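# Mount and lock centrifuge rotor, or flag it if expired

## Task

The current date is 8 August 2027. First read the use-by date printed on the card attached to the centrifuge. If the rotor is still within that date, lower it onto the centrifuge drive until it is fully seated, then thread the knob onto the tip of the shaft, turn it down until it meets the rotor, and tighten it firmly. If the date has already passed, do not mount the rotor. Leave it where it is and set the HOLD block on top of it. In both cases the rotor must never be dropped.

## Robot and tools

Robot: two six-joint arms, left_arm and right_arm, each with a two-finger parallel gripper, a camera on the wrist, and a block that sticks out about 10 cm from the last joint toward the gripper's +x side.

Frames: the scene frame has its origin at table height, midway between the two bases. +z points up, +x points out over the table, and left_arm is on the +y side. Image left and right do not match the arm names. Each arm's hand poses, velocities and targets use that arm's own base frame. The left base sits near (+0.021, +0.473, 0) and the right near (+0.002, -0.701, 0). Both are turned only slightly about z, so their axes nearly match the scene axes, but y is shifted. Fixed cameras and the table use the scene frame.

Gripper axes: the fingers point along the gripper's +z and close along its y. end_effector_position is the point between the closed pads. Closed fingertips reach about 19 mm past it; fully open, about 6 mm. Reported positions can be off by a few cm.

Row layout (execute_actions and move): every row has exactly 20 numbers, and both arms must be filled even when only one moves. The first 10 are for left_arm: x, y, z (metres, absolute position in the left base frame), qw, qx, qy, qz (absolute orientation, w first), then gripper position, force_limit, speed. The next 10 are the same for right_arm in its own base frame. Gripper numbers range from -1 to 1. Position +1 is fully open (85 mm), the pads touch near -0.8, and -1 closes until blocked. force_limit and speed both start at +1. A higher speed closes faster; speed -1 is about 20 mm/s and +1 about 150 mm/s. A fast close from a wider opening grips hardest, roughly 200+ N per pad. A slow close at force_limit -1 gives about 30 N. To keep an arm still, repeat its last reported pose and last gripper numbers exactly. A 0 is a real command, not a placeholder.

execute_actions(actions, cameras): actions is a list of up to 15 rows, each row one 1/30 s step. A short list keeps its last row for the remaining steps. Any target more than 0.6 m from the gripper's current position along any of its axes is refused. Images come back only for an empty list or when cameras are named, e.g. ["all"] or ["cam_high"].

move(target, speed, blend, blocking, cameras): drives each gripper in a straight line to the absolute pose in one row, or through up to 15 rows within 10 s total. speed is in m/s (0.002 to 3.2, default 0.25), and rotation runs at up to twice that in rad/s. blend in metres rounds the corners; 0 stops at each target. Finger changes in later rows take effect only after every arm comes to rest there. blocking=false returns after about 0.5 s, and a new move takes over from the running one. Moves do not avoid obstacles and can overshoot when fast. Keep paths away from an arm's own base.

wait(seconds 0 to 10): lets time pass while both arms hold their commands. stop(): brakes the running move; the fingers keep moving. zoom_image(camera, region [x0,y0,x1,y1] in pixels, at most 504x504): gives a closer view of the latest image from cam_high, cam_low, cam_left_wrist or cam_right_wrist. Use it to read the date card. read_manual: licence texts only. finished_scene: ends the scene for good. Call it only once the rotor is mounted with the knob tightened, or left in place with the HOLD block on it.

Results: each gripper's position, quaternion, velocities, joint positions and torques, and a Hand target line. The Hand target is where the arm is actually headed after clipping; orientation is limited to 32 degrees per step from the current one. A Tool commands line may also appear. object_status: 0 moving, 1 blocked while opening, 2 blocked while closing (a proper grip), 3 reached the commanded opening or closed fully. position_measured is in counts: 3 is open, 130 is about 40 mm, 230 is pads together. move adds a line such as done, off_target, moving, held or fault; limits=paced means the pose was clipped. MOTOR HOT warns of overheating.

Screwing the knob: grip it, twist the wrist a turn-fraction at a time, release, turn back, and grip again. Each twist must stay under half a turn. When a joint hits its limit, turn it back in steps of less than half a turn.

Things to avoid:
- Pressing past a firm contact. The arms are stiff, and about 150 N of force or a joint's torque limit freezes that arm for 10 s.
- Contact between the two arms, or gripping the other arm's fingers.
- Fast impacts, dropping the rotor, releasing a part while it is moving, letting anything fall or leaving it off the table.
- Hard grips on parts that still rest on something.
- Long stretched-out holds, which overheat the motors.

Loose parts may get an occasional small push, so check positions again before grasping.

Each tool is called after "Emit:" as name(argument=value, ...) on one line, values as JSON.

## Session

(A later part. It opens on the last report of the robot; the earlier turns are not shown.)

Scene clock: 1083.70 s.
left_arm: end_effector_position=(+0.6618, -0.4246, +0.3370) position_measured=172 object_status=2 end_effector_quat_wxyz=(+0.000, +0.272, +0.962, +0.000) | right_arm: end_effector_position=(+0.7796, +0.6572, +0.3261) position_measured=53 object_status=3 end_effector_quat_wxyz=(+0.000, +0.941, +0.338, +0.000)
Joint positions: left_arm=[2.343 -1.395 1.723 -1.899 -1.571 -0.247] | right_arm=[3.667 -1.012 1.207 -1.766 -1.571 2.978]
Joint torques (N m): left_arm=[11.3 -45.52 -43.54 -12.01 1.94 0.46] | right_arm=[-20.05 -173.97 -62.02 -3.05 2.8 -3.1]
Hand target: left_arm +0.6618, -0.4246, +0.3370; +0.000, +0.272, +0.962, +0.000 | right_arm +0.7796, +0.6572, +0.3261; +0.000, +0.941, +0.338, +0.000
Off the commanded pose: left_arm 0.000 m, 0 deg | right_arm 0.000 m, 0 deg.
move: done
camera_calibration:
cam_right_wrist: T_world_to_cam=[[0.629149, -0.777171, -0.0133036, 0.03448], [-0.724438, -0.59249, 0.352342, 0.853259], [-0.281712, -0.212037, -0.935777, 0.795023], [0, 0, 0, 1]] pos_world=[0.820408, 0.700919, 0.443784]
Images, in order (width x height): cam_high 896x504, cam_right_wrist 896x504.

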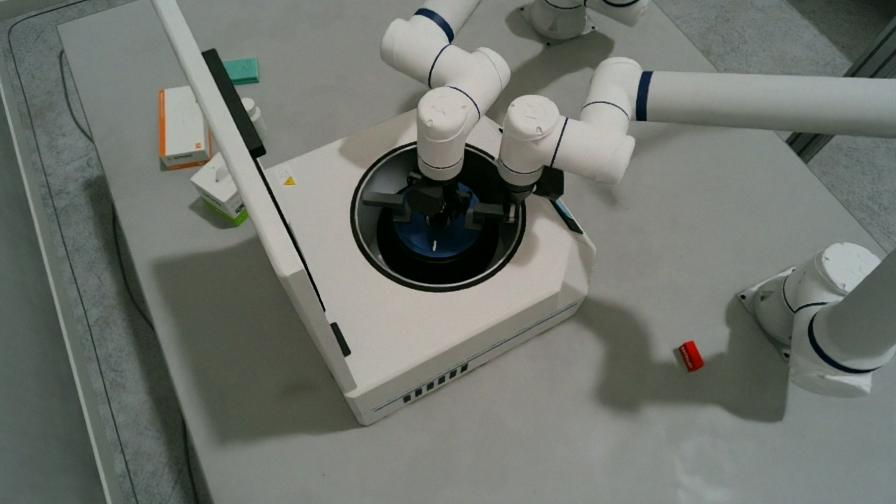

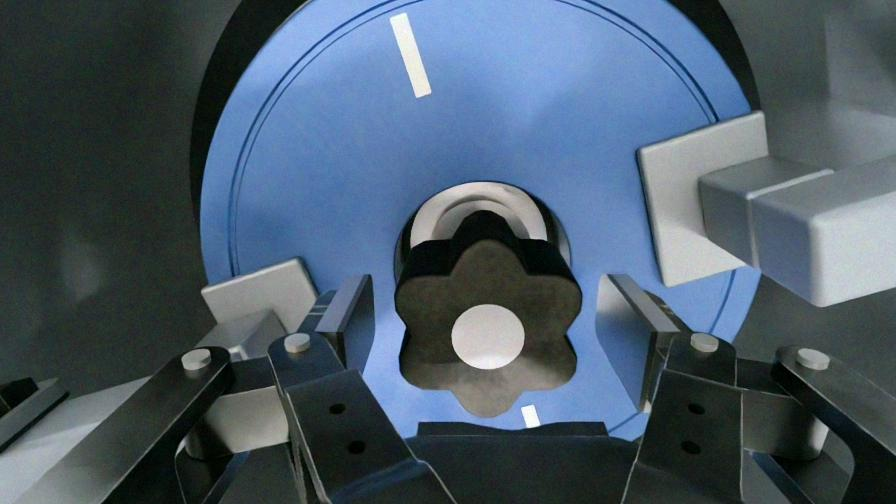

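Emit:
move(target=[[0.6618,-0.4246,0.337,0,0.2723,0.9622,0,-1,0,-1,0.7800,0.6580,0.3261,0,-0.9412,-0.3379,0,0.6,0.6,-1],[0.6618,-0.4246,0.337,0,0.2723,0.9622,0,-1,0,-1,0.7800,0.6580,0.3261,0,-0.9412,-0.3379,0,-1,0.6,-1]], speed=0.02)

Emit:
move(target=[0.6618,-0.4246,0.337,0,0.2723,0.9622,0,-1,0,-1,0.7800,0.6580,0.3261,0,-0.9772,-0.2122,0,-1,0.6,-1], speed=0.1)

Emit:
move(target=[0.6618,-0.4246,0.337,0,0.2723,0.9622,0,-1,0,-1,0.7800,0.6580,0.3261,0,-0.9966,-0.0828,0,-1,0.6,-1], speed=0.1)

Emit:
move(target=[0.6618,-0.4246,0.337,0,0.2723,0.9622,0,-1,0,-1,0.7800,0.6580,0.3261,0,-0.9988,0.0480,0,-1,0.6,-1], speed=0.1, cameras=["cam_right_wrist","cam_left_wrist"])

Scene clock: 1101.47 s.
left_arm: end_effector_position=(+0.6618, -0.4246, +0.3370) position_measured=172 object_status=2 end_effector_quat_wxyz=(+0.000, +0.272, +0.962, +0.000) | right_arm: end_effector_position=(+0.7800, +0.6580, +0.3262) position_measured=111 object_status=0 end_effector_quat_wxyz=(+0.000, +0.941, +0.338, +0.000)
Joint positions: left_arm=[2.343 -1.395 1.723 -1.899 -1.571 -0.247] | right_arm=[3.668 -1.011 1.205 -1.765 -1.571 2.978]
Joint torques (N m): left_arm=[10.92 -46.04 -43.92 -12.17 1.71 -0.05] | right_arm=[19.41 -127.07 -61.4 -2.35 2.27 2.72]
Hand target: left_arm +0.6618, -0.4246, +0.3370; +0.000, +0.272, +0.962, +0.000 | right_arm +0.7800, +0.6580, +0.3261; +0.000, +0.941, +0.338, +0.000
Off the commanded pose: left_arm 0.000 m, 0 deg | right_arm 0.000 m, 0 deg.
move: done

Scene clock: 1103.27 s.
left_arm: end_effector_position=(+0.6618, -0.4246, +0.3370) position_measured=172 object_status=2 end_effector_quat_wxyz=(+0.000, +0.272, +0.962, +0.000) | right_arm: end_effector_position=(+0.7800, +0.6580, +0.3261) position_measured=111 object_status=2 end_effector_quat_wxyz=(+0.000, +0.977, +0.212, +0.000)
Joint positions: left_arm=[2.343 -1.395 1.723 -1.899 -1.571 -0.247] | right_arm=[3.668 -1.011 1.205 -1.765 -1.571 3.24]
Joint torques (N m): left_arm=[9.92 -44.91 -42.95 -12.3 1.67 0.07] | right_arm=[-7.42 -135.85 -53.33 -3.56 1.81 2.34]
Hand target: left_arm +0.6618, -0.4246, +0.3370; +0.000, +0.272, +0.962, +0.000 | right_arm +0.7800, +0.6580, +0.3261; +0.000, +0.977, +0.212, +0.000
Off the commanded pose: left_arm 0.000 m, 0 deg | right_arm 0.000 m, 0 deg.
move: done

Scene clock: 1105.07 s.
left_arm: end_effector_position=(+0.6618, -0.4246, +0.3370) position_measured=172 object_status=2 end_effector_quat_wxyz=(+0.000, +0.272, +0.962, +0.000) | right_arm: end_effector_position=(+0.7800, +0.6580, +0.3261) position_measured=111 object_status=2 end_effector_quat_wxyz=(+0.000, +0.997, +0.083, +0.000)
Joint positions: left_arm=[2.343 -1.395 1.723 -1.899 -1.571 -0.247] | right_arm=[3.667 -1.011 1.205 -1.765 -1.571 3.502]
Joint torques (N m): left_arm=[11.37 -44.05 -43.29 -12.11 1.77 0.37] | right_arm=[4.05 -144.39 -60.19 -5.25 0.57 2.27]
Hand target: left_arm +0.6618, -0.4246, +0.3370; +0.000, +0.272, +0.962, +0.000 | right_arm +0.7800, +0.6580, +0.3261; +0.000, +0.997, +0.083, +0.000
Off the commanded pose: left_arm 0.000 m, 0 deg | right_arm 0.000 m, 0 deg.
move: done

Scene clock: 1106.87 s.
left_arm: end_effector_position=(+0.6618, -0.4246, +0.3370) position_measured=172 object_status=2 end_effector_quat_wxyz=(+0.000, +0.272, +0.962, +0.000) | right_arm: end_effector_position=(+0.7800, +0.6580, +0.3261) position_measured=111 object_status=2 end_effector_quat_wxyz=(+0.000, +0.999, -0.048, +0.000)
Joint positions: left_arm=[2.343 -1.395 1.723 -1.899 -1.571 -0.247] | right_arm=[3.667 -1.011 1.205 -1.765 -1.571 3.763]
Joint torques (N m): left_arm=[11.29 -43.64 -44.71 -11.39 1.97 0.1] | right_arm=[21.01 -152.11 -67.51 -6.57 3.93 2.97]
Hand target: left_arm +0.6618, -0.4246, +0.3370; +0.000, +0.272, +0.962, +0.000 | right_arm +0.7800, +0.6580, +0.3261; +0.000, +0.999, -0.048, +0.000
Off the commanded pose: left_arm 0.000 m, 0 deg | right_arm 0.000 m, 0 deg.
move: done
camera_calibration:
cam_left_wrist: T_world_to_cam=[[0.527905, 0.84916, 0.0155922, 0.0127191], [0.796863, -0.501577, 0.336793, -0.833305], [0.293812, -0.16537, -0.94145, 0.187018], [0, 0, 0, 1]] pos_world=[0.602367, -0.39784, 0.456521]
cam_right_wrist: T_world_to_cam=[[-0.104243, -0.994462, -0.0134, 0.74992], [-0.931188, 0.0928603, 0.352514, 0.564308], [-0.349317, 0.049225, -0.935711, 0.676023], [0, 0, 0, 1]] pos_world=[0.839797, 0.660087, 0.443684]
Images, in order (width x height): cam_left_wrist 896x504, cam_right_wrist 896x504.

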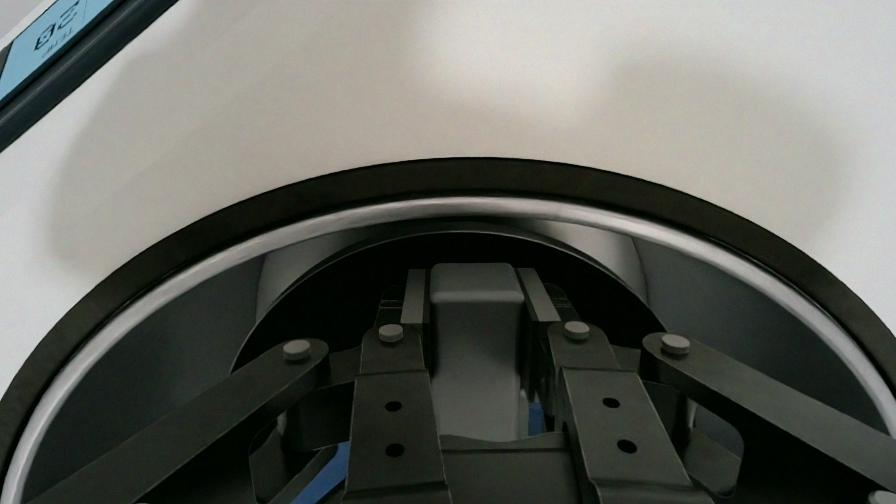

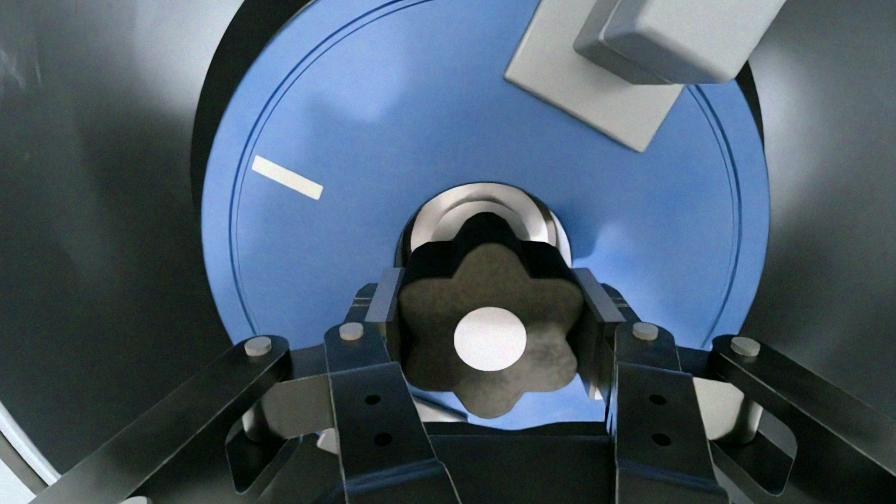

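Emit:
move(target=[0.6618,-0.4246,0.337,0,0.2723,0.9622,0,-1,0,-1,0.7800,0.6580,0.3258,0,-0.9045,0.4266,0,-1,0.6,-1], speed=0.2)

Emit:
move(target=[0.6618,-0.4246,0.337,0,0.2723,0.9622,0,-1,0,-1,0.7800,0.6580,0.32555,0,-0.6724,0.7402,0,-1,0.6,-1], speed=0.2)

Emit:
move(target=[0.6618,-0.4246,0.337,0,0.2723,0.9622,0,-1,0,-1,0.7800,0.6580,0.3253,0,-0.3379,0.9412,0,-1,0.6,-1], speed=0.2)

Scene clock: 1117.27 s.
left_arm: end_effector_position=(+0.6618, -0.4246, +0.3370) position_measured=172 object_status=2 end_effector_quat_wxyz=(+0.000, +0.272, +0.962, +0.000) | right_arm: end_effector_position=(+0.7801, +0.6579, +0.3258) position_measured=111 object_status=2 end_effector_quat_wxyz=(+0.000, +0.904, -0.427, +0.000)
Joint positions: left_arm=[2.343 -1.395 1.723 -1.899 -1.571 -0.247] | right_arm=[3.667 -1.011 1.206 -1.766 -1.571 4.549]
Joint torques (N m): left_arm=[13.22 -46.99 -43.65 -10.66 1.72 0.06] | right_arm=[42.92 -114.62 -66.88 -9.33 3.55 3.2]
Hand target: left_arm +0.6618, -0.4246, +0.3370; +0.000, +0.272, +0.962, +0.000 | right_arm +0.7800, +0.6580, +0.3258; +0.000, +0.904, -0.427, +0.000
Off the commanded pose: left_arm 0.000 m, 0 deg | right_arm 0.000 m, 0 deg.
move: done

Scene clock: 1119.83 s.
left_arm: end_effector_position=(+0.6618, -0.4246, +0.3370) position_measured=172 object_status=2 end_effector_quat_wxyz=(+0.000, +0.272, +0.962, +0.000) | right_arm: end_effector_position=(+0.7800, +0.6579, +0.3255) position_measured=111 object_status=2 end_effector_quat_wxyz=(+0.000, -0.672, +0.740, +0.000)
Joint positions: left_arm=[2.343 -1.395 1.723 -1.899 -1.571 -0.247] | right_arm=[3.667 -1.011 1.206 -1.766 -1.571 5.334]
Joint torques (N m): left_arm=[14.53 -45.98 -44.07 -10.1 1.89 0.28] | right_arm=[57.33 -112.4 -74.04 -13.34 7.03 3.97]
Hand target: left_arm +0.6618, -0.4246, +0.3370; +0.000, +0.272, +0.962, +0.000 | right_arm +0.7800, +0.6580, +0.3255; +0.000, -0.672, +0.740, +0.000
Off the commanded pose: left_arm 0.000 m, 0 deg | right_arm 0.000 m, 0 deg.
move: done

Scene clock: 1122.40 s.
left_arm: end_effector_position=(+0.6618, -0.4246, +0.3370) position_measured=172 object_status=2 end_effector_quat_wxyz=(+0.000, +0.272, +0.962, +0.000) | right_arm: end_effector_position=(+0.7800, +0.6579, +0.3253) position_measured=111 object_status=2 end_effector_quat_wxyz=(+0.000, -0.338, +0.941, +0.000)
Joint positions: left_arm=[2.343 -1.395 1.723 -1.899 -1.571 -0.247] | right_arm=[3.667 -1.011 1.206 -1.766 -1.571 6.12]
Joint torques (N m): left_arm=[11.49 -45.22 -43.43 -10.21 1.93 -0.11] | right_arm=[58.11 -110.16 -81.33 -19.16 9.6 2.8]
Hand target: left_arm +0.6618, -0.4246, +0.3370; +0.000, +0.272, +0.962, +0.000 | right_arm +0.7800, +0.6580, +0.3253; +0.000, -0.338, +0.941, +0.000
Off the commanded pose: left_arm 0.000 m, 0 deg | right_arm 0.000 m, 0 deg.
move: done

Emit:
move(target=[[0.6618,-0.4246,0.337,0,0.2723,0.9622,0,-1,0,-1,0.7800,0.6580,0.3253,0,-0.3378,0.9412,0,0.6,0.6,-0.5],[0.6618,-0.4246,0.337,0,0.2723,0.9622,0,-1,0,-1,0.7800,0.6580,0.3255,0,-0.9840,0.1779,0,0.6,0.6,-0.5],[0.6618,-0.4246,0.337,0,0.2723,0.9622,0,-1,0,-1,0.7800,0.6580,0.3253,0,-0.6461,-0.7632,0,0.6,0.6,-0.5],[0.6618,-0.4246,0.337,0,0.2723,0.9622,0,-1,0,-1,0.7800,0.6580,0.3253,0,-0.6461,-0.7632,0,-1,0.6,-1],[0.6618,-0.4246,0.337,0,0.2723,0.9622,0,-1,0,-1,0.7800,0.6580,0.32486,0,-0.9856,-0.1694,0,-1,0.6,-1],[0.6618,-0.4246,0.337,0,0.2723,0.9622,0,-1,0,-1,0.7800,0.6580,0.32441,0,-0.8638,0.5038,0,-1,0.6,-1],[0.6618,-0.4246,0.337,0,0.2723,0.9622,0,-1,0,-1,0.7800,0.6580,0.32397,0,-0.3378,0.9412,0,-1,0.6,-1]], speed=[0.05,1.2,1.2,0.05,0.6,0.6,0.6], blend=[0,0.0002,0,0,0.0002,0.0002,0], cameras=["cam_right_wrist"])

Scene clock: 1160.97 s.
left_arm: end_effector_position=(+0.6618, -0.4246, +0.3370) position_measured=172 object_status=2 end_effector_quat_wxyz=(+0.000, +0.272, +0.962, +0.000) | right_arm: end_effector_position=(+0.7800, +0.6580, +0.3240) position_measured=111 object_status=2 end_effector_quat_wxyz=(+0.000, -0.338, +0.941, +0.000)
Joint positions: left_arm=[2.343 -1.395 1.723 -1.899 -1.571 -0.247] | right_arm=[3.668 -1.01 1.208 -1.769 -1.571 6.12]
Joint torques (N m): left_arm=[10.02 -44.38 -54.55 -13.5 -3.2 0.22] | right_arm=[55.88 -92.29 -120.95 -31.95 8.2 4.59]
Hand target: left_arm +0.6618, -0.4246, +0.3370; +0.000, +0.272, +0.962, +0.000 | right_arm +0.7800, +0.6580, +0.3240; +0.000, -0.338, +0.941, +0.000
Off the commanded pose: left_arm 0.000 m, 0 deg | right_arm 0.000 m, 0 deg.
move: done
camera_calibration:
cam_right_wrist: T_world_to_cam=[[-0.629395, 0.776973, -0.0132533, -0.00618406], [0.72423, 0.592682, 0.352449, -1.05505], [0.281698, 0.212231, -0.935737, 0.0746089], [0, 0, 0, 1]] pos_world=[0.739191, 0.614281, 0.441584]
Images, in order (width x height): cam_right_wrist 896x504.

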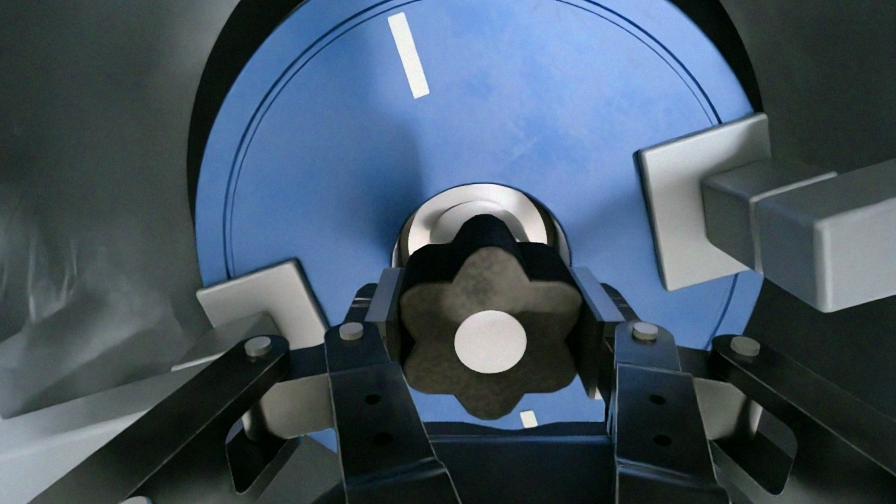

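Emit:
move(target=[[0.6618,-0.4246,0.337,0,0.2723,0.9622,0,-1,0,-1,0.7800,0.6580,0.3240,0,-0.3378,0.9412,0,0.6,0.6,-0.5],[0.6618,-0.4246,0.337,0,0.2723,0.9622,0,-1,0,-1,0.7800,0.6580,0.3242,0,-0.9840,0.1779,0,0.6,0.6,-0.5],[0.6618,-0.4246,0.337,0,0.2723,0.9622,0,-1,0,-1,0.7800,0.6580,0.3240,0,-0.6461,-0.7632,0,0.6,0.6,-0.5]], speed=[0.05,1.2,1.2], blend=[0,0.0002,0], cameras=["cam_right_wrist"])

Emit:
zoom_image(camera="cam_right_wrist", region=[360, 130, 640, 430])

Scene clock: 1172.80 s.
left_arm: end_effector_position=(+0.6618, -0.4246, +0.3370) position_measured=172 object_status=2 end_effector_quat_wxyz=(+0.000, +0.272, +0.962, +0.000) | right_arm: end_effector_position=(+0.7800, +0.6580, +0.3240) position_measured=53 object_status=3 end_effector_quat_wxyz=(+0.000, +0.646, +0.763, +0.000)
Joint positions: left_arm=[2.343 -1.395 1.723 -1.899 -1.571 -0.247] | right_arm=[3.668 -1.01 1.208 -1.769 -1.571 1.931]
Joint torques (N m): left_arm=[9.33 -43.66 -60.5 -3.06 4.38 -0.18] | right_arm=[-20.55 -169.64 -82.66 -2.26 2.89 -3.1]
Hand target: left_arm +0.6618, -0.4246, +0.3370; +0.000, +0.272, +0.962, +0.000 | right_arm +0.7800, +0.6580, +0.3240; +0.000, +0.646, +0.763, +0.000
Off the commanded pose: left_arm 0.000 m, 0 deg | right_arm 0.000 m, 0 deg.
move: done
camera_calibration:
cam_right_wrist: T_world_to_cam=[[0.987618, 0.156312, -0.0133274, -0.859008], [0.150931, -0.923565, 0.352488, 0.389796], [0.0427895, -0.350134, -0.935722, 0.631097], [0, 0, 0, 1]] pos_world=[0.762535, 0.715245, 0.441684]
Images, in order (width x height): cam_right_wrist 896x504.

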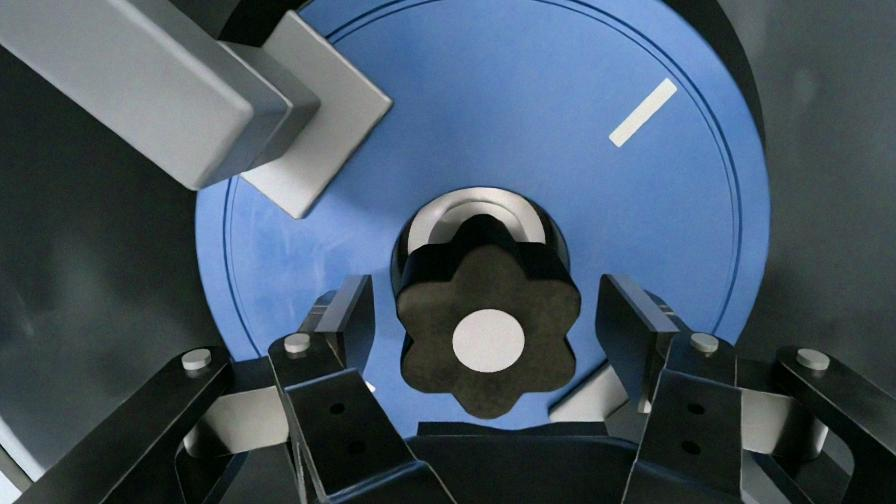

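Scaled by 1.680 from the camera's 896x504 image, which has a finer 1280x720 frame.

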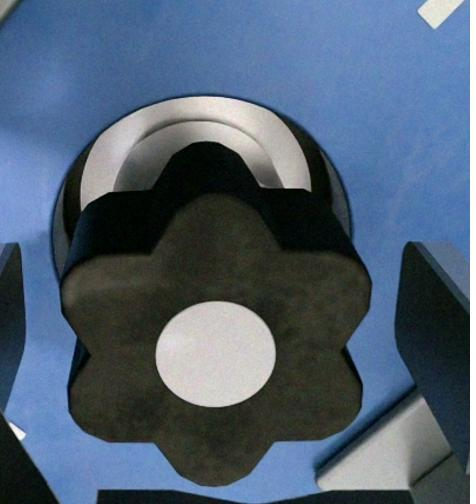

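Emit:
move(target=[[0.6618,-0.4246,0.337,0,0.2723,0.9622,0,-1,0,-1,0.7797,0.6581,0.3240,0,-0.6461,-0.7632,0,0.6,0.6,-0.5],[0.6618,-0.4246,0.337,0,0.2723,0.9622,0,-1,0,-1,0.7797,0.6581,0.3240,0,-0.6461,-0.7632,0,-1,0.6,-1],[0.6618,-0.4246,0.337,0,0.2723,0.9622,0,-1,0,-1,0.7797,0.6581,0.32367,0,-0.9397,-0.3420,0,-1,0.6,-1],[0.6618,-0.4246,0.337,0,0.2723,0.9622,0,-1,0,-1,0.7797,0.6581,0.32335,0,-0.9840,0.1779,0,-1,0.6,-1]], speed=[0.05,0.05,0.5,0.5], blend=[0,0,0.0002,0])

Emit:
move(target=[[0.6618,-0.4246,0.337,0,0.2723,0.9622,0,-1,0,-1,0.7797,0.6581,0.32302,0,-0.7632,0.6461,0,-1,0.6,-1],[0.6618,-0.4246,0.337,0,0.2723,0.9622,0,-1,0,-1,0.7797,0.6581,0.32270,0,-0.3378,0.9412,0,-1,0.6,-1]], speed=0.5, blend=[0.0002,0], cameras=["cam_right_wrist","cam_high"])

Emit:
zoom_image(camera="cam_right_wrist", region=[360, 130, 640, 430])

Scene clock: 1186.33 s.
left_arm: end_effector_position=(+0.6618, -0.4246, +0.3370) position_measured=172 object_status=2 end_effector_quat_wxyz=(+0.000, +0.272, +0.962, +0.000) | right_arm: end_effector_position=(+0.7797, +0.6581, +0.3233) position_measured=111 object_status=2 end_effector_quat_wxyz=(+0.000, +0.984, -0.178, +0.000)
Joint positions: left_arm=[2.343 -1.395 1.723 -1.899 -1.571 -0.247] | right_arm=[3.668 -1.01 1.209 -1.77 -1.571 4.025]
Joint torques (N m): left_arm=[10.07 -43.58 -47.34 -10.57 2.61 -0.63] | right_arm=[91.77 -127.22 -82.35 -2.94 11.33 4.41]
Hand target: left_arm +0.6618, -0.4246, +0.3370; +0.000, +0.272, +0.962, +0.000 | right_arm +0.7797, +0.6581, +0.3233; +0.000, +0.984, -0.178, +0.000
Off the commanded pose: left_arm 0.000 m, 0 deg | right_arm 0.000 m, 0 deg.
move: done

Scene clock: 1189.17 s.
left_arm: end_effector_position=(+0.6618, -0.4246, +0.3370) position_measured=172 object_status=2 end_effector_quat_wxyz=(+0.000, +0.272, +0.962, +0.000) | right_arm: end_effector_position=(+0.7797, +0.6581, +0.3227) position_measured=111 object_status=2 end_effector_quat_wxyz=(+0.000, -0.338, +0.941, +0.000)
Joint positions: left_arm=[2.343 -1.395 1.723 -1.899 -1.571 -0.247] | right_arm=[3.668 -1.01 1.21 -1.771 -1.571 6.12]
Joint torques (N m): left_arm=[8.3 -43.09 -44.03 -14.33 -0.73 -0.32] | right_arm=[67.69 -99.97 -117.07 -28.22 10.23 4.25]
Hand target: left_arm +0.6618, -0.4246, +0.3370; +0.000, +0.272, +0.962, +0.000 | right_arm +0.7797, +0.6581, +0.3227; +0.000, -0.338, +0.941, +0.000
Off the commanded pose: left_arm 0.000 m, 0 deg | right_arm 0.000 m, 0 deg.
move: done
camera_calibration:
cam_right_wrist: T_world_to_cam=[[-0.629395, 0.776973, -0.0132533, -0.00646781], [0.72423, 0.592682, 0.352449, -1.05444], [0.281698, 0.212231, -0.935737, 0.0734557], [0, 0, 0, 1]] pos_world=[0.738891, 0.614381, 0.440284]
Images, in order (width x height): cam_high 896x504, cam_right_wrist 896x504.

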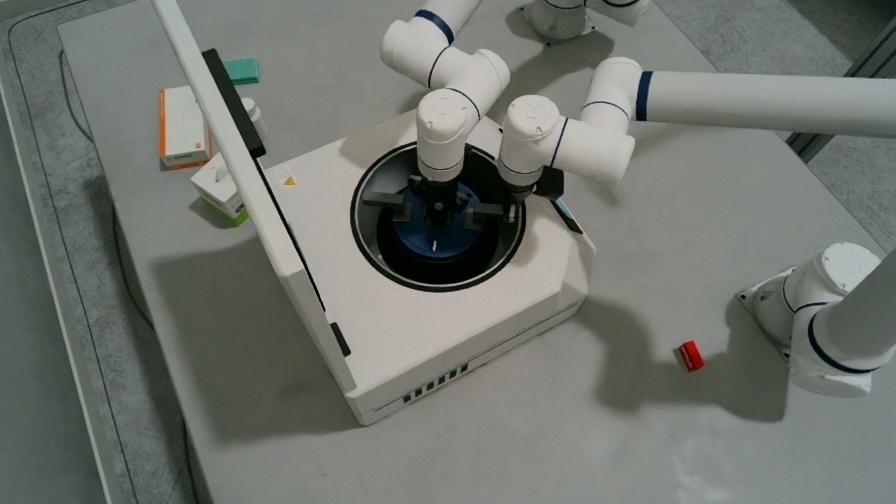

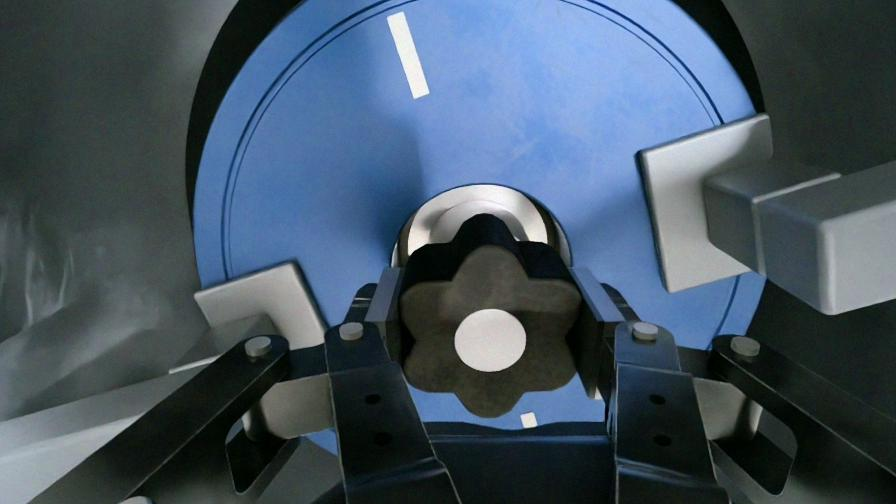

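Scaled by 1.680 from the camera's 896x504 image, which has a finer 1280x720 frame.

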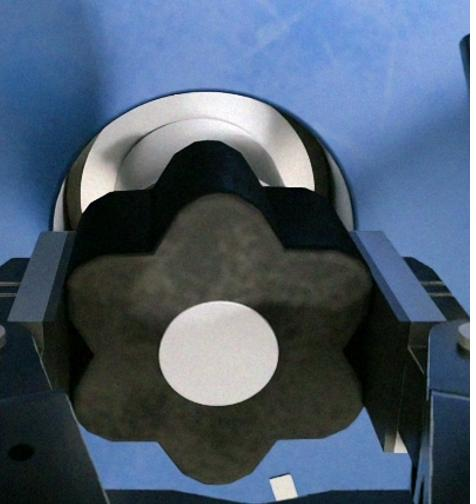

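Emit:
move(target=[[0.6618,-0.4246,0.337,0,0.2723,0.9622,0,-1,0,-1,0.7797,0.6581,0.3227,0,-0.3378,0.9412,0,0.6,0.6,-0.5],[0.6618,-0.4246,0.337,0,0.2723,0.9622,0,-1,0,-1,0.7800,0.6578,0.3229,0,-0.9840,0.1779,0,0.6,0.6,-0.5],[0.6618,-0.4246,0.337,0,0.2723,0.9622,0,-1,0,-1,0.7802,0.6576,0.3227,0,-0.6461,-0.7632,0,0.6,0.6,-0.5],[0.6618,-0.4246,0.337,0,0.2723,0.9622,0,-1,0,-1,0.7802,0.6576,0.3227,0,-0.6461,-0.7632,0,-1,0.6,-1],[0.6618,-0.4246,0.337,0,0.2723,0.9622,0,-1,0,-1,0.7802,0.6576,0.32237,0,-0.9397,-0.3420,0,-1,0.6,-1]], speed=[0.05,1.2,1.2,0.05,0.4], blend=[0,0.0002,0,0,0])

Emit:
move(target=[0.6618,-0.4246,0.337,0,0.2723,0.9622,0,-1,0,-1,0.7802,0.6576,0.32205,0,-0.9840,0.1779,0,-1,0.6,-1], speed=0.4)

Emit:
move(target=[0.6618,-0.4246,0.337,0,0.2723,0.9622,0,-1,0,-1,0.7802,0.6576,0.32172,0,-0.7632,0.6461,0,-1,0.6,-1], speed=0.4)

Emit:
move(target=[0.6618,-0.4246,0.337,0,0.2723,0.9622,0,-1,0,-1,0.7802,0.6576,0.3214,0,-0.3378,0.9412,0,-1,0.6,-1], speed=0.4, cameras=["cam_right_wrist"])

Emit:
zoom_image(camera="cam_right_wrist", region=[360, 130, 640, 430])

Scene clock: 1213.87 s.
left_arm: end_effector_position=(+0.6618, -0.4246, +0.3370) position_measured=172 object_status=2 end_effector_quat_wxyz=(+0.000, +0.272, +0.962, +0.000) | right_arm: end_effector_position=(+0.7802, +0.6576, +0.3224) position_measured=111 object_status=2 end_effector_quat_wxyz=(+0.000, +0.940, +0.342, +0.000)
Joint positions: left_arm=[2.343 -1.395 1.723 -1.899 -1.571 -0.247] | right_arm=[3.667 -1.01 1.21 -1.771 -1.571 2.969]
Joint torques (N m): left_arm=[12.13 -43.55 -45.36 -4.82 0.12 -1.15] | right_arm=[34.26 -119.07 -77.85 -2.24 0.12 2.53]
Hand target: left_arm +0.6618, -0.4246, +0.3370; +0.000, +0.272, +0.962, +0.000 | right_arm +0.7802, +0.6576, +0.3224; +0.000, +0.940, +0.342, +0.000
Off the commanded pose: left_arm 0.000 m, 0 deg | right_arm 0.000 m, 0 deg.
move: done

Scene clock: 1215.90 s.
left_arm: end_effector_position=(+0.6618, -0.4246, +0.3370) position_measured=172 object_status=2 end_effector_quat_wxyz=(+0.000, +0.272, +0.962, +0.000) | right_arm: end_effector_position=(+0.7802, +0.6576, +0.3221) position_measured=111 object_status=2 end_effector_quat_wxyz=(+0.000, +0.984, -0.178, +0.000)
Joint positions: left_arm=[2.343 -1.395 1.723 -1.899 -1.571 -0.247] | right_arm=[3.667 -1.01 1.211 -1.772 -1.571 4.025]
Joint torques (N m): left_arm=[12 -45.22 -46.7 -7.17 0.07 -0.65] | right_arm=[45.65 -114.93 -90.41 -11.28 3.34 3.22]
Hand target: left_arm +0.6618, -0.4246, +0.3370; +0.000, +0.272, +0.962, +0.000 | right_arm +0.7802, +0.6576, +0.3220; +0.000, +0.984, -0.178, +0.000
Off the commanded pose: left_arm 0.000 m, 0 deg | right_arm 0.000 m, 0 deg.
move: done

Scene clock: 1217.93 s.
left_arm: end_effector_position=(+0.6618, -0.4246, +0.3370) position_measured=172 object_status=2 end_effector_quat_wxyz=(+0.000, +0.272, +0.962, +0.000) | right_arm: end_effector_position=(+0.7802, +0.6576, +0.3218) position_measured=111 object_status=2 end_effector_quat_wxyz=(+0.000, +0.763, -0.646, +0.000)
Joint positions: left_arm=[2.343 -1.395 1.723 -1.899 -1.571 -0.247] | right_arm=[3.667 -1.01 1.211 -1.772 -1.571 5.072]
Joint torques (N m): left_arm=[2.87 -43.93 -44.44 -10.58 -7.67 -0.57] | right_arm=[65.02 -87.12 -105.89 -30.39 9.14 6.11]
Hand target: left_arm +0.6618, -0.4246, +0.3370; +0.000, +0.272, +0.962, +0.000 | right_arm +0.7802, +0.6576, +0.3217; +0.000, +0.763, -0.646, +0.000
Off the commanded pose: left_arm 0.000 m, 0 deg | right_arm 0.000 m, 0 deg.
move: done

Scene clock: 1219.80 s.
left_arm: end_effector_position=(+0.6778, -0.4046, +0.3373) position_measured=172 object_status=2 end_effector_quat_wxyz=(+0.013, +0.287, +0.957, +0.027) | right_arm: end_effector_position=(+0.7802, +0.6576, +0.3216) position_measured=111 object_status=2 end_effector_quat_wxyz=(+0.000, -0.548, +0.836, +0.000)
Joint positions: left_arm=[2.355 -1.395 1.723 -1.896 -1.51 -0.204] | right_arm=[3.667 -1.009 1.211 -1.773 -1.571 5.648]
Joint torques (N m): left_arm=[6.46 -63.68 -58.62 -6.96 -0.86 -8.08] | right_arm=[-4.48 -129.24 -61.38 8.59 -5.22 14.25]
Hand target: left_arm +0.6778, -0.4047, +0.3373; +0.013, +0.287, +0.957, +0.027 | right_arm +0.7802, +0.6576, +0.3215; +0.000, -0.548, +0.836, +0.000
Tool commands: left_gripper/position=-1.0 left_gripper/force_limit=+0.003922 left_gripper/speed=-1.0 right_gripper/position=-1.0 right_gripper/force_limit=+0.6 right_gripper/speed=-1.0
Off the commanded pose: left_arm 0.026 m, 4 deg | right_arm 0.000 m, 27 deg.
FORCE FAULT: contact force on the left arm reached its limit, and that arm stopped. The contact can be on any part of that arm, not only on its tool. That arm's remaining commands of this call were not run. That arm is still stopped at the end of this call. That arm stays stopped for about 9 more seconds. Until then a move that you send moves the other arm only, and its call returns only when the move has ended. Once the stop has ended, the next robot result says so. If the stop ends while you think or write, that arm runs what you send next. While its stop runs, that arm takes no new command, but its gripper still runs the gripper command that each later call begins with. Until it ends, the stop uses up actions while you think or wait. An arm that is not stopped still takes commands.
move: fault (left_arm), off_target (right_arm; braked at the fault stop of left_arm)
camera_calibration:
cam_right_wrist: T_world_to_cam=[[-0.913489, 0.406646, -0.0133268, 0.459495], [0.376284, 0.856836, 0.35248, -0.9564], [0.154753, 0.316972, -0.935724, 0.10254], [0, 0, 0, 1]] pos_world=[0.763754, 0.600124, 0.439184]
Images, in order (width x height): cam_right_wrist 896x504.

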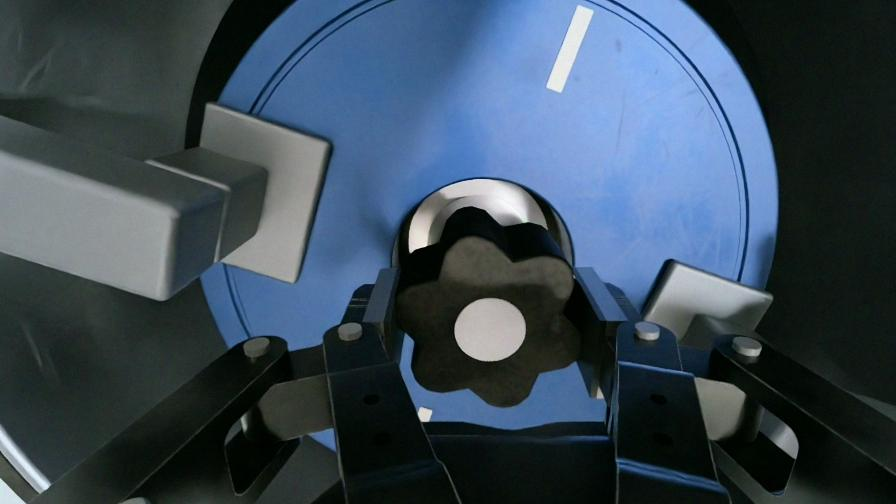

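Scaled by 1.680 from the camera's 896x504 image, which has a finer 1280x720 frame.

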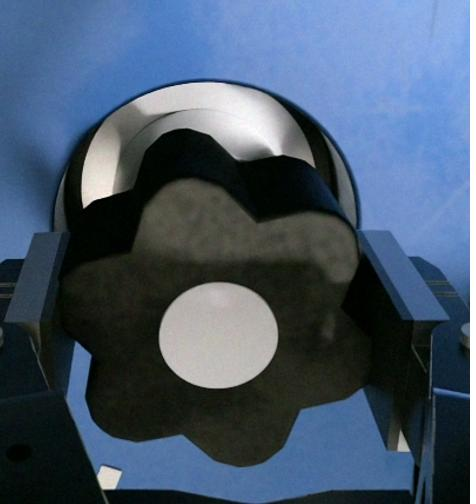

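Emit:
move(target=[0.6778,-0.4047,0.3373,0.013,0.287,0.957,0.027,0.3,0,-1,0.7802,0.6576,0.3215,0,-0.548,0.836,0,-1,0.6,-1], speed=0.02, cameras=["cam_left_wrist","cam_right_wrist","cam_high"])

Scene clock: 1232.77 s.
left_arm: end_effector_position=(+0.6778, -0.4047, +0.3374) position_measured=91 object_status=0 end_effector_quat_wxyz=(+0.013, +0.287, +0.957, +0.027) | right_arm: end_effector_position=(+0.7802, +0.6576, +0.3215) position_measured=111 object_status=2 end_effector_quat_wxyz=(+0.000, -0.548, +0.836, +0.000)
Joint positions: left_arm=[2.355 -1.395 1.723 -1.896 -1.511 -0.204] | right_arm=[3.667 -1.009 1.211 -1.773 -1.571 5.648]
Joint torques (N m): left_arm=[16.17 -51.33 -63.02 -12.71 2.91 -1.15] | right_arm=[-29.29 -137.36 -38.9 3.33 -7.23 -1.36]
Hand target: left_arm +0.6778, -0.4047, +0.3373; +0.013, +0.287, +0.957, +0.027 | right_arm +0.7802, +0.6576, +0.3215; +0.000, -0.548, +0.836, +0.000
Off the commanded pose: left_arm 0.000 m, 0 deg | right_arm 0.000 m, 0 deg.
FORCE FAULT, CONTINUED: the left arm's stop, for the force fault that an earlier result reported, is over. The rest of the stop counts as 17 of the actions that you can send in this scene. The stop ended before this call began, so that arm ran this call's commands.
move: done
camera_calibration:
cam_left_wrist: T_world_to_cam=[[0.55232, 0.830275, 0.0747451, -0.0567695], [0.767001, -0.541252, 0.344608, -0.834711], [0.326576, -0.133005, -0.935766, 0.174968], [0, 0, 0, 1]] pos_world=[0.614439, -0.381384, 0.455621]
cam_right_wrist: T_world_to_cam=[[-0.913439, 0.40676, -0.0132817, 0.459277], [0.376405, 0.856782, 0.352482, -0.956388], [0.154755, 0.316972, -0.935724, 0.102461], [0, 0, 0, 1]] pos_world=[0.763654, 0.600124, 0.439084]
Images, in order (width x height): cam_high 896x504, cam_left_wrist 896x504, cam_right_wrist 896x504.

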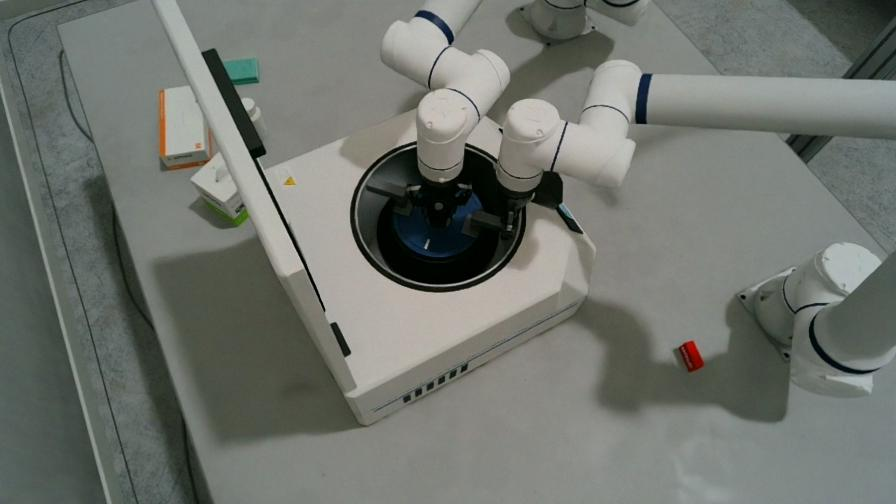

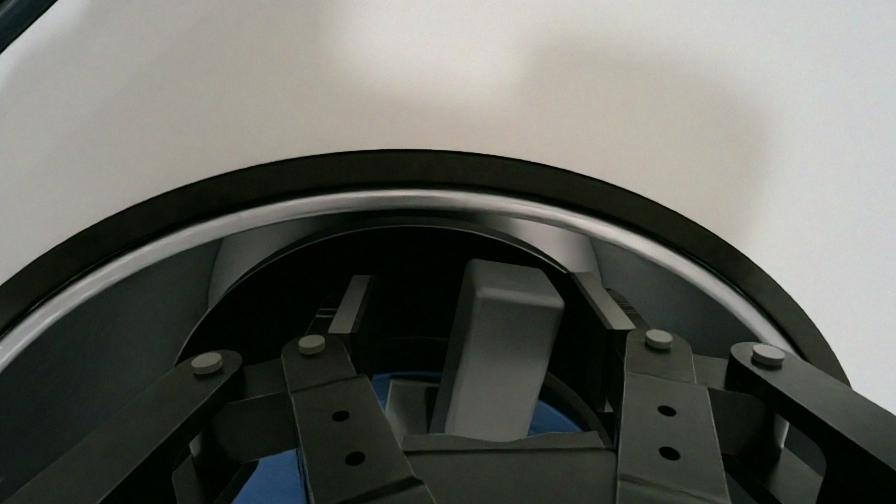

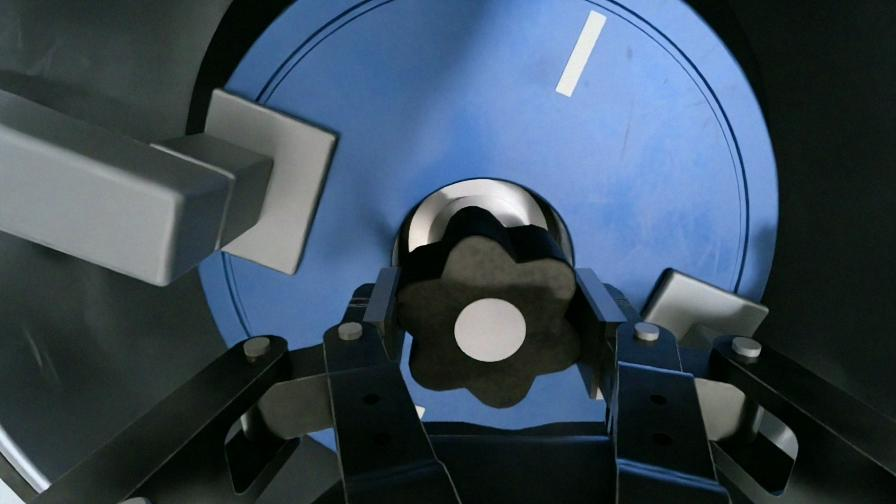

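Emit:
move(target=[[0.6778,-0.4047,0.3373,0.013,0.287,0.957,0.027,0.3,0,-1,0.7802,0.6576,0.3215,0,-0.548,0.836,0,0.6,0.6,-0.7],[0.6778,-0.4047,0.44,0.013,0.287,0.957,0.027,0.3,0,-1,0.7802,0.6576,0.42,0,-0.548,0.836,0,0.6,0.6,-0.7],[0.50,-0.25,0.48,0,0.6,0.8,0,0.3,0,-1,0.7695,0.63,0.47,0,-0.548,0.836,0,0.6,0.6,-0.7]], speed=[0.05,0.1,0.3], blend=[0,0.02,0], cameras=["all"])

Emit:
zoom_image(camera="cam_high", region=[370, 150, 510, 290])

Emit:
zoom_image(camera="cam_low", region=[430, 130, 550, 240])

Emit:
zoom_image(camera="cam_right_wrist", region=[340, 60, 640, 360])

Scene clock: 1244.17 s.
left_arm: end_effector_position=(+0.5001, -0.2501, +0.4800) position_measured=91 object_status=3 end_effector_quat_wxyz=(+0.000, +0.600, +0.800, +0.000) | right_arm: end_effector_position=(+0.7695, +0.6300, +0.4700) position_measured=53 object_status=3 end_effector_quat_wxyz=(+0.000, -0.548, +0.836, +0.000)
Joint positions: left_arm=[2.355 -1.831 1.883 -1.623 -1.571 0.5] | right_arm=[3.648 -1.08 1.059 -1.55 -1.571 5.629]
Joint torques (N m): left_arm=[11.68 -41.27 -45.99 -1.41 -1.34 2.09] | right_arm=[-21.02 -165.43 -84.3 -2.06 -2.22 -2.81]
Hand target: left_arm +0.5000, -0.2500, +0.4800; +0.000, +0.600, +0.800, +0.000 | right_arm +0.7695, +0.6300, +0.4700; +0.000, -0.548, +0.836, +0.000
Off the commanded pose: left_arm 0.000 m, 0 deg | right_arm 0.000 m, 0 deg.
move: done
camera_calibration:
cam_left_wrist: T_world_to_cam=[[0.961104, 0.275745, 0.0156335, -0.412463], [0.254599, -0.906497, 0.336811, -0.495176], [0.107046, -0.31973, -0.941442, 0.452808], [0, 0, 0, 1]] pos_world=[0.474021, -0.190365, 0.599521]
cam_right_wrist: T_world_to_cam=[[-0.913439, 0.40676, -0.0132817, 0.462702], [0.376405, 0.856782, 0.352482, -0.981057], [0.154755, 0.316972, -0.935724, 0.25182], [0, 0, 0, 1]] pos_world=[0.752954, 0.572524, 0.587584]

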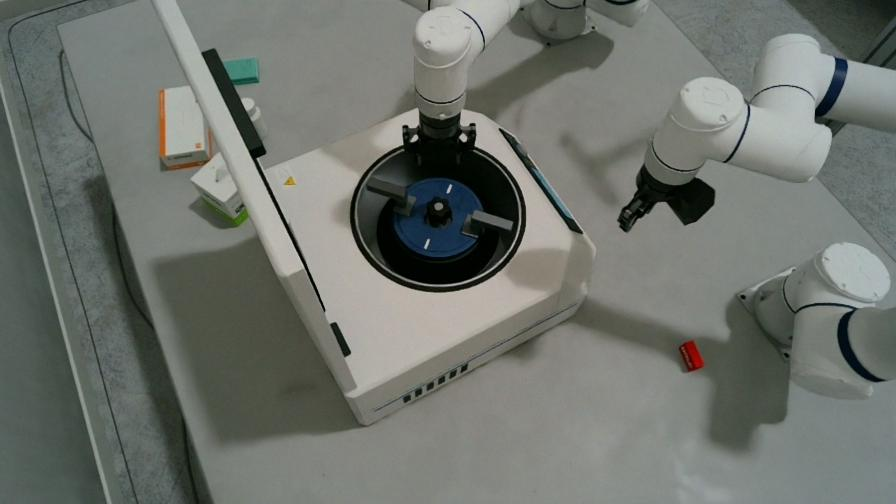

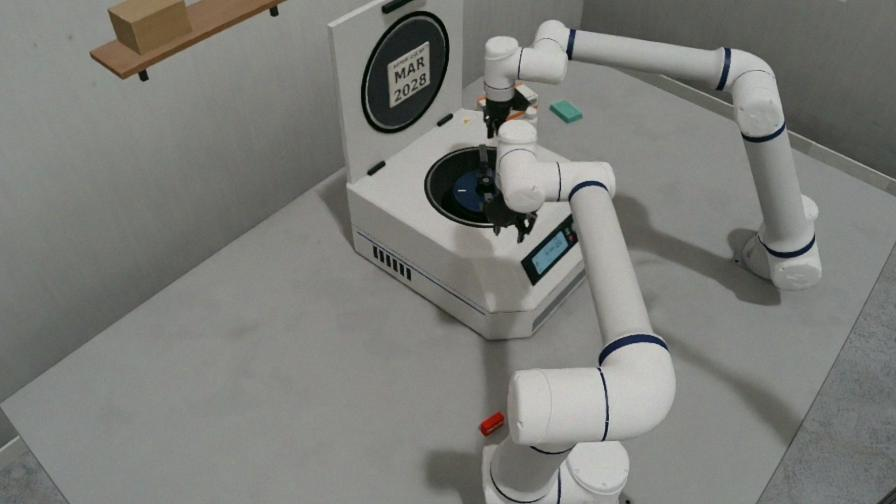

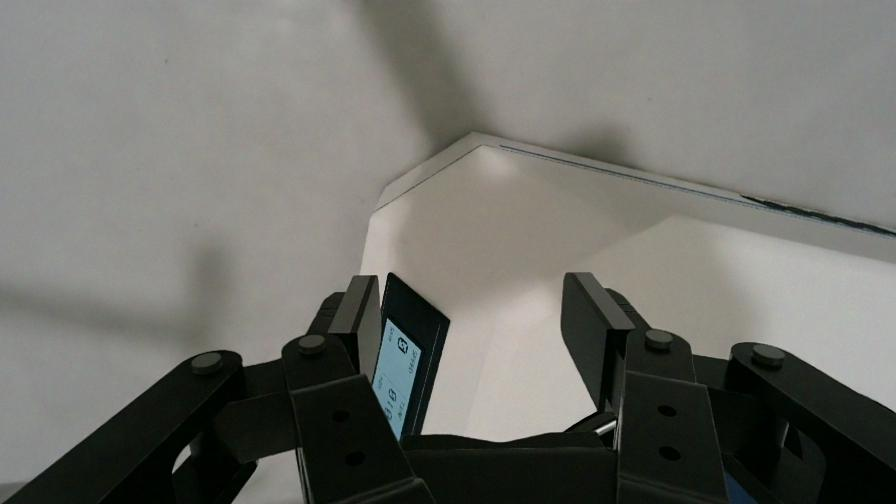

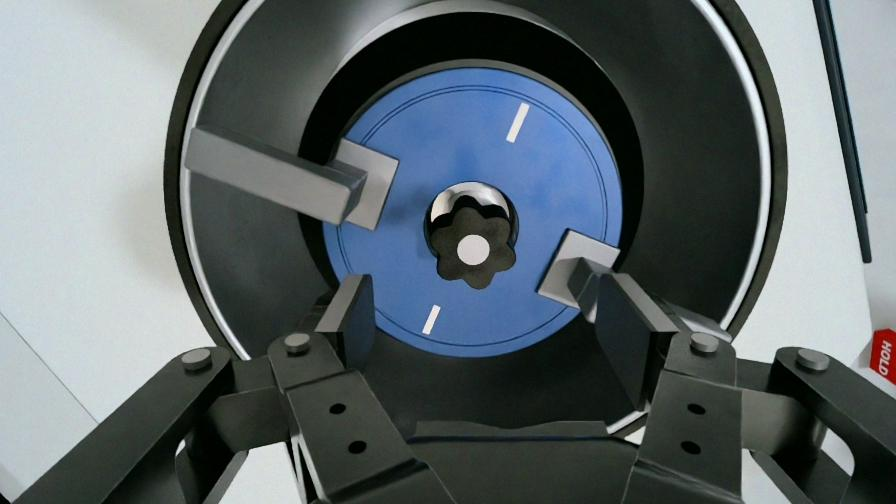

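Scaled by 3.600 from the camera's 896x504 image, which has a finer 1280x720 frame.

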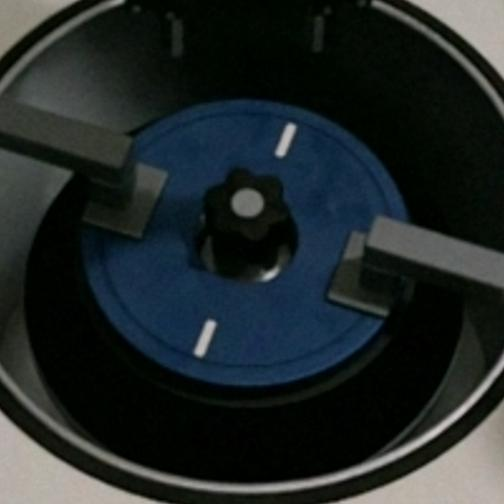

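Scaled by 4.200 from the camera's 896x504 image, which has a finer 1280x720 frame.

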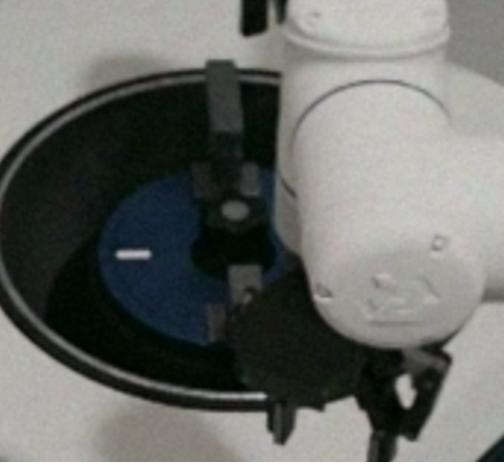

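Scaled by 1.680 from the camera's 896x504 image, which has a finer 1280x720 frame.

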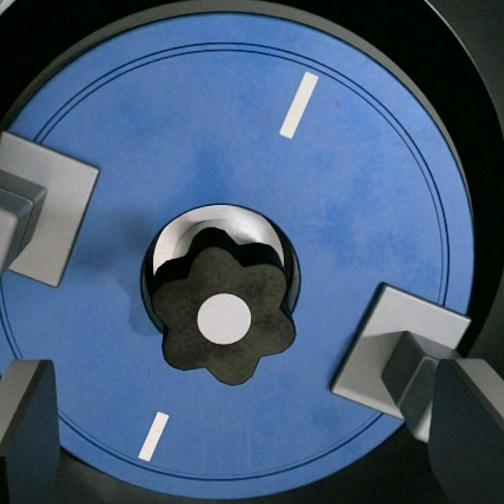

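Emit:
finished_scene()

The scene is finished: the task was done.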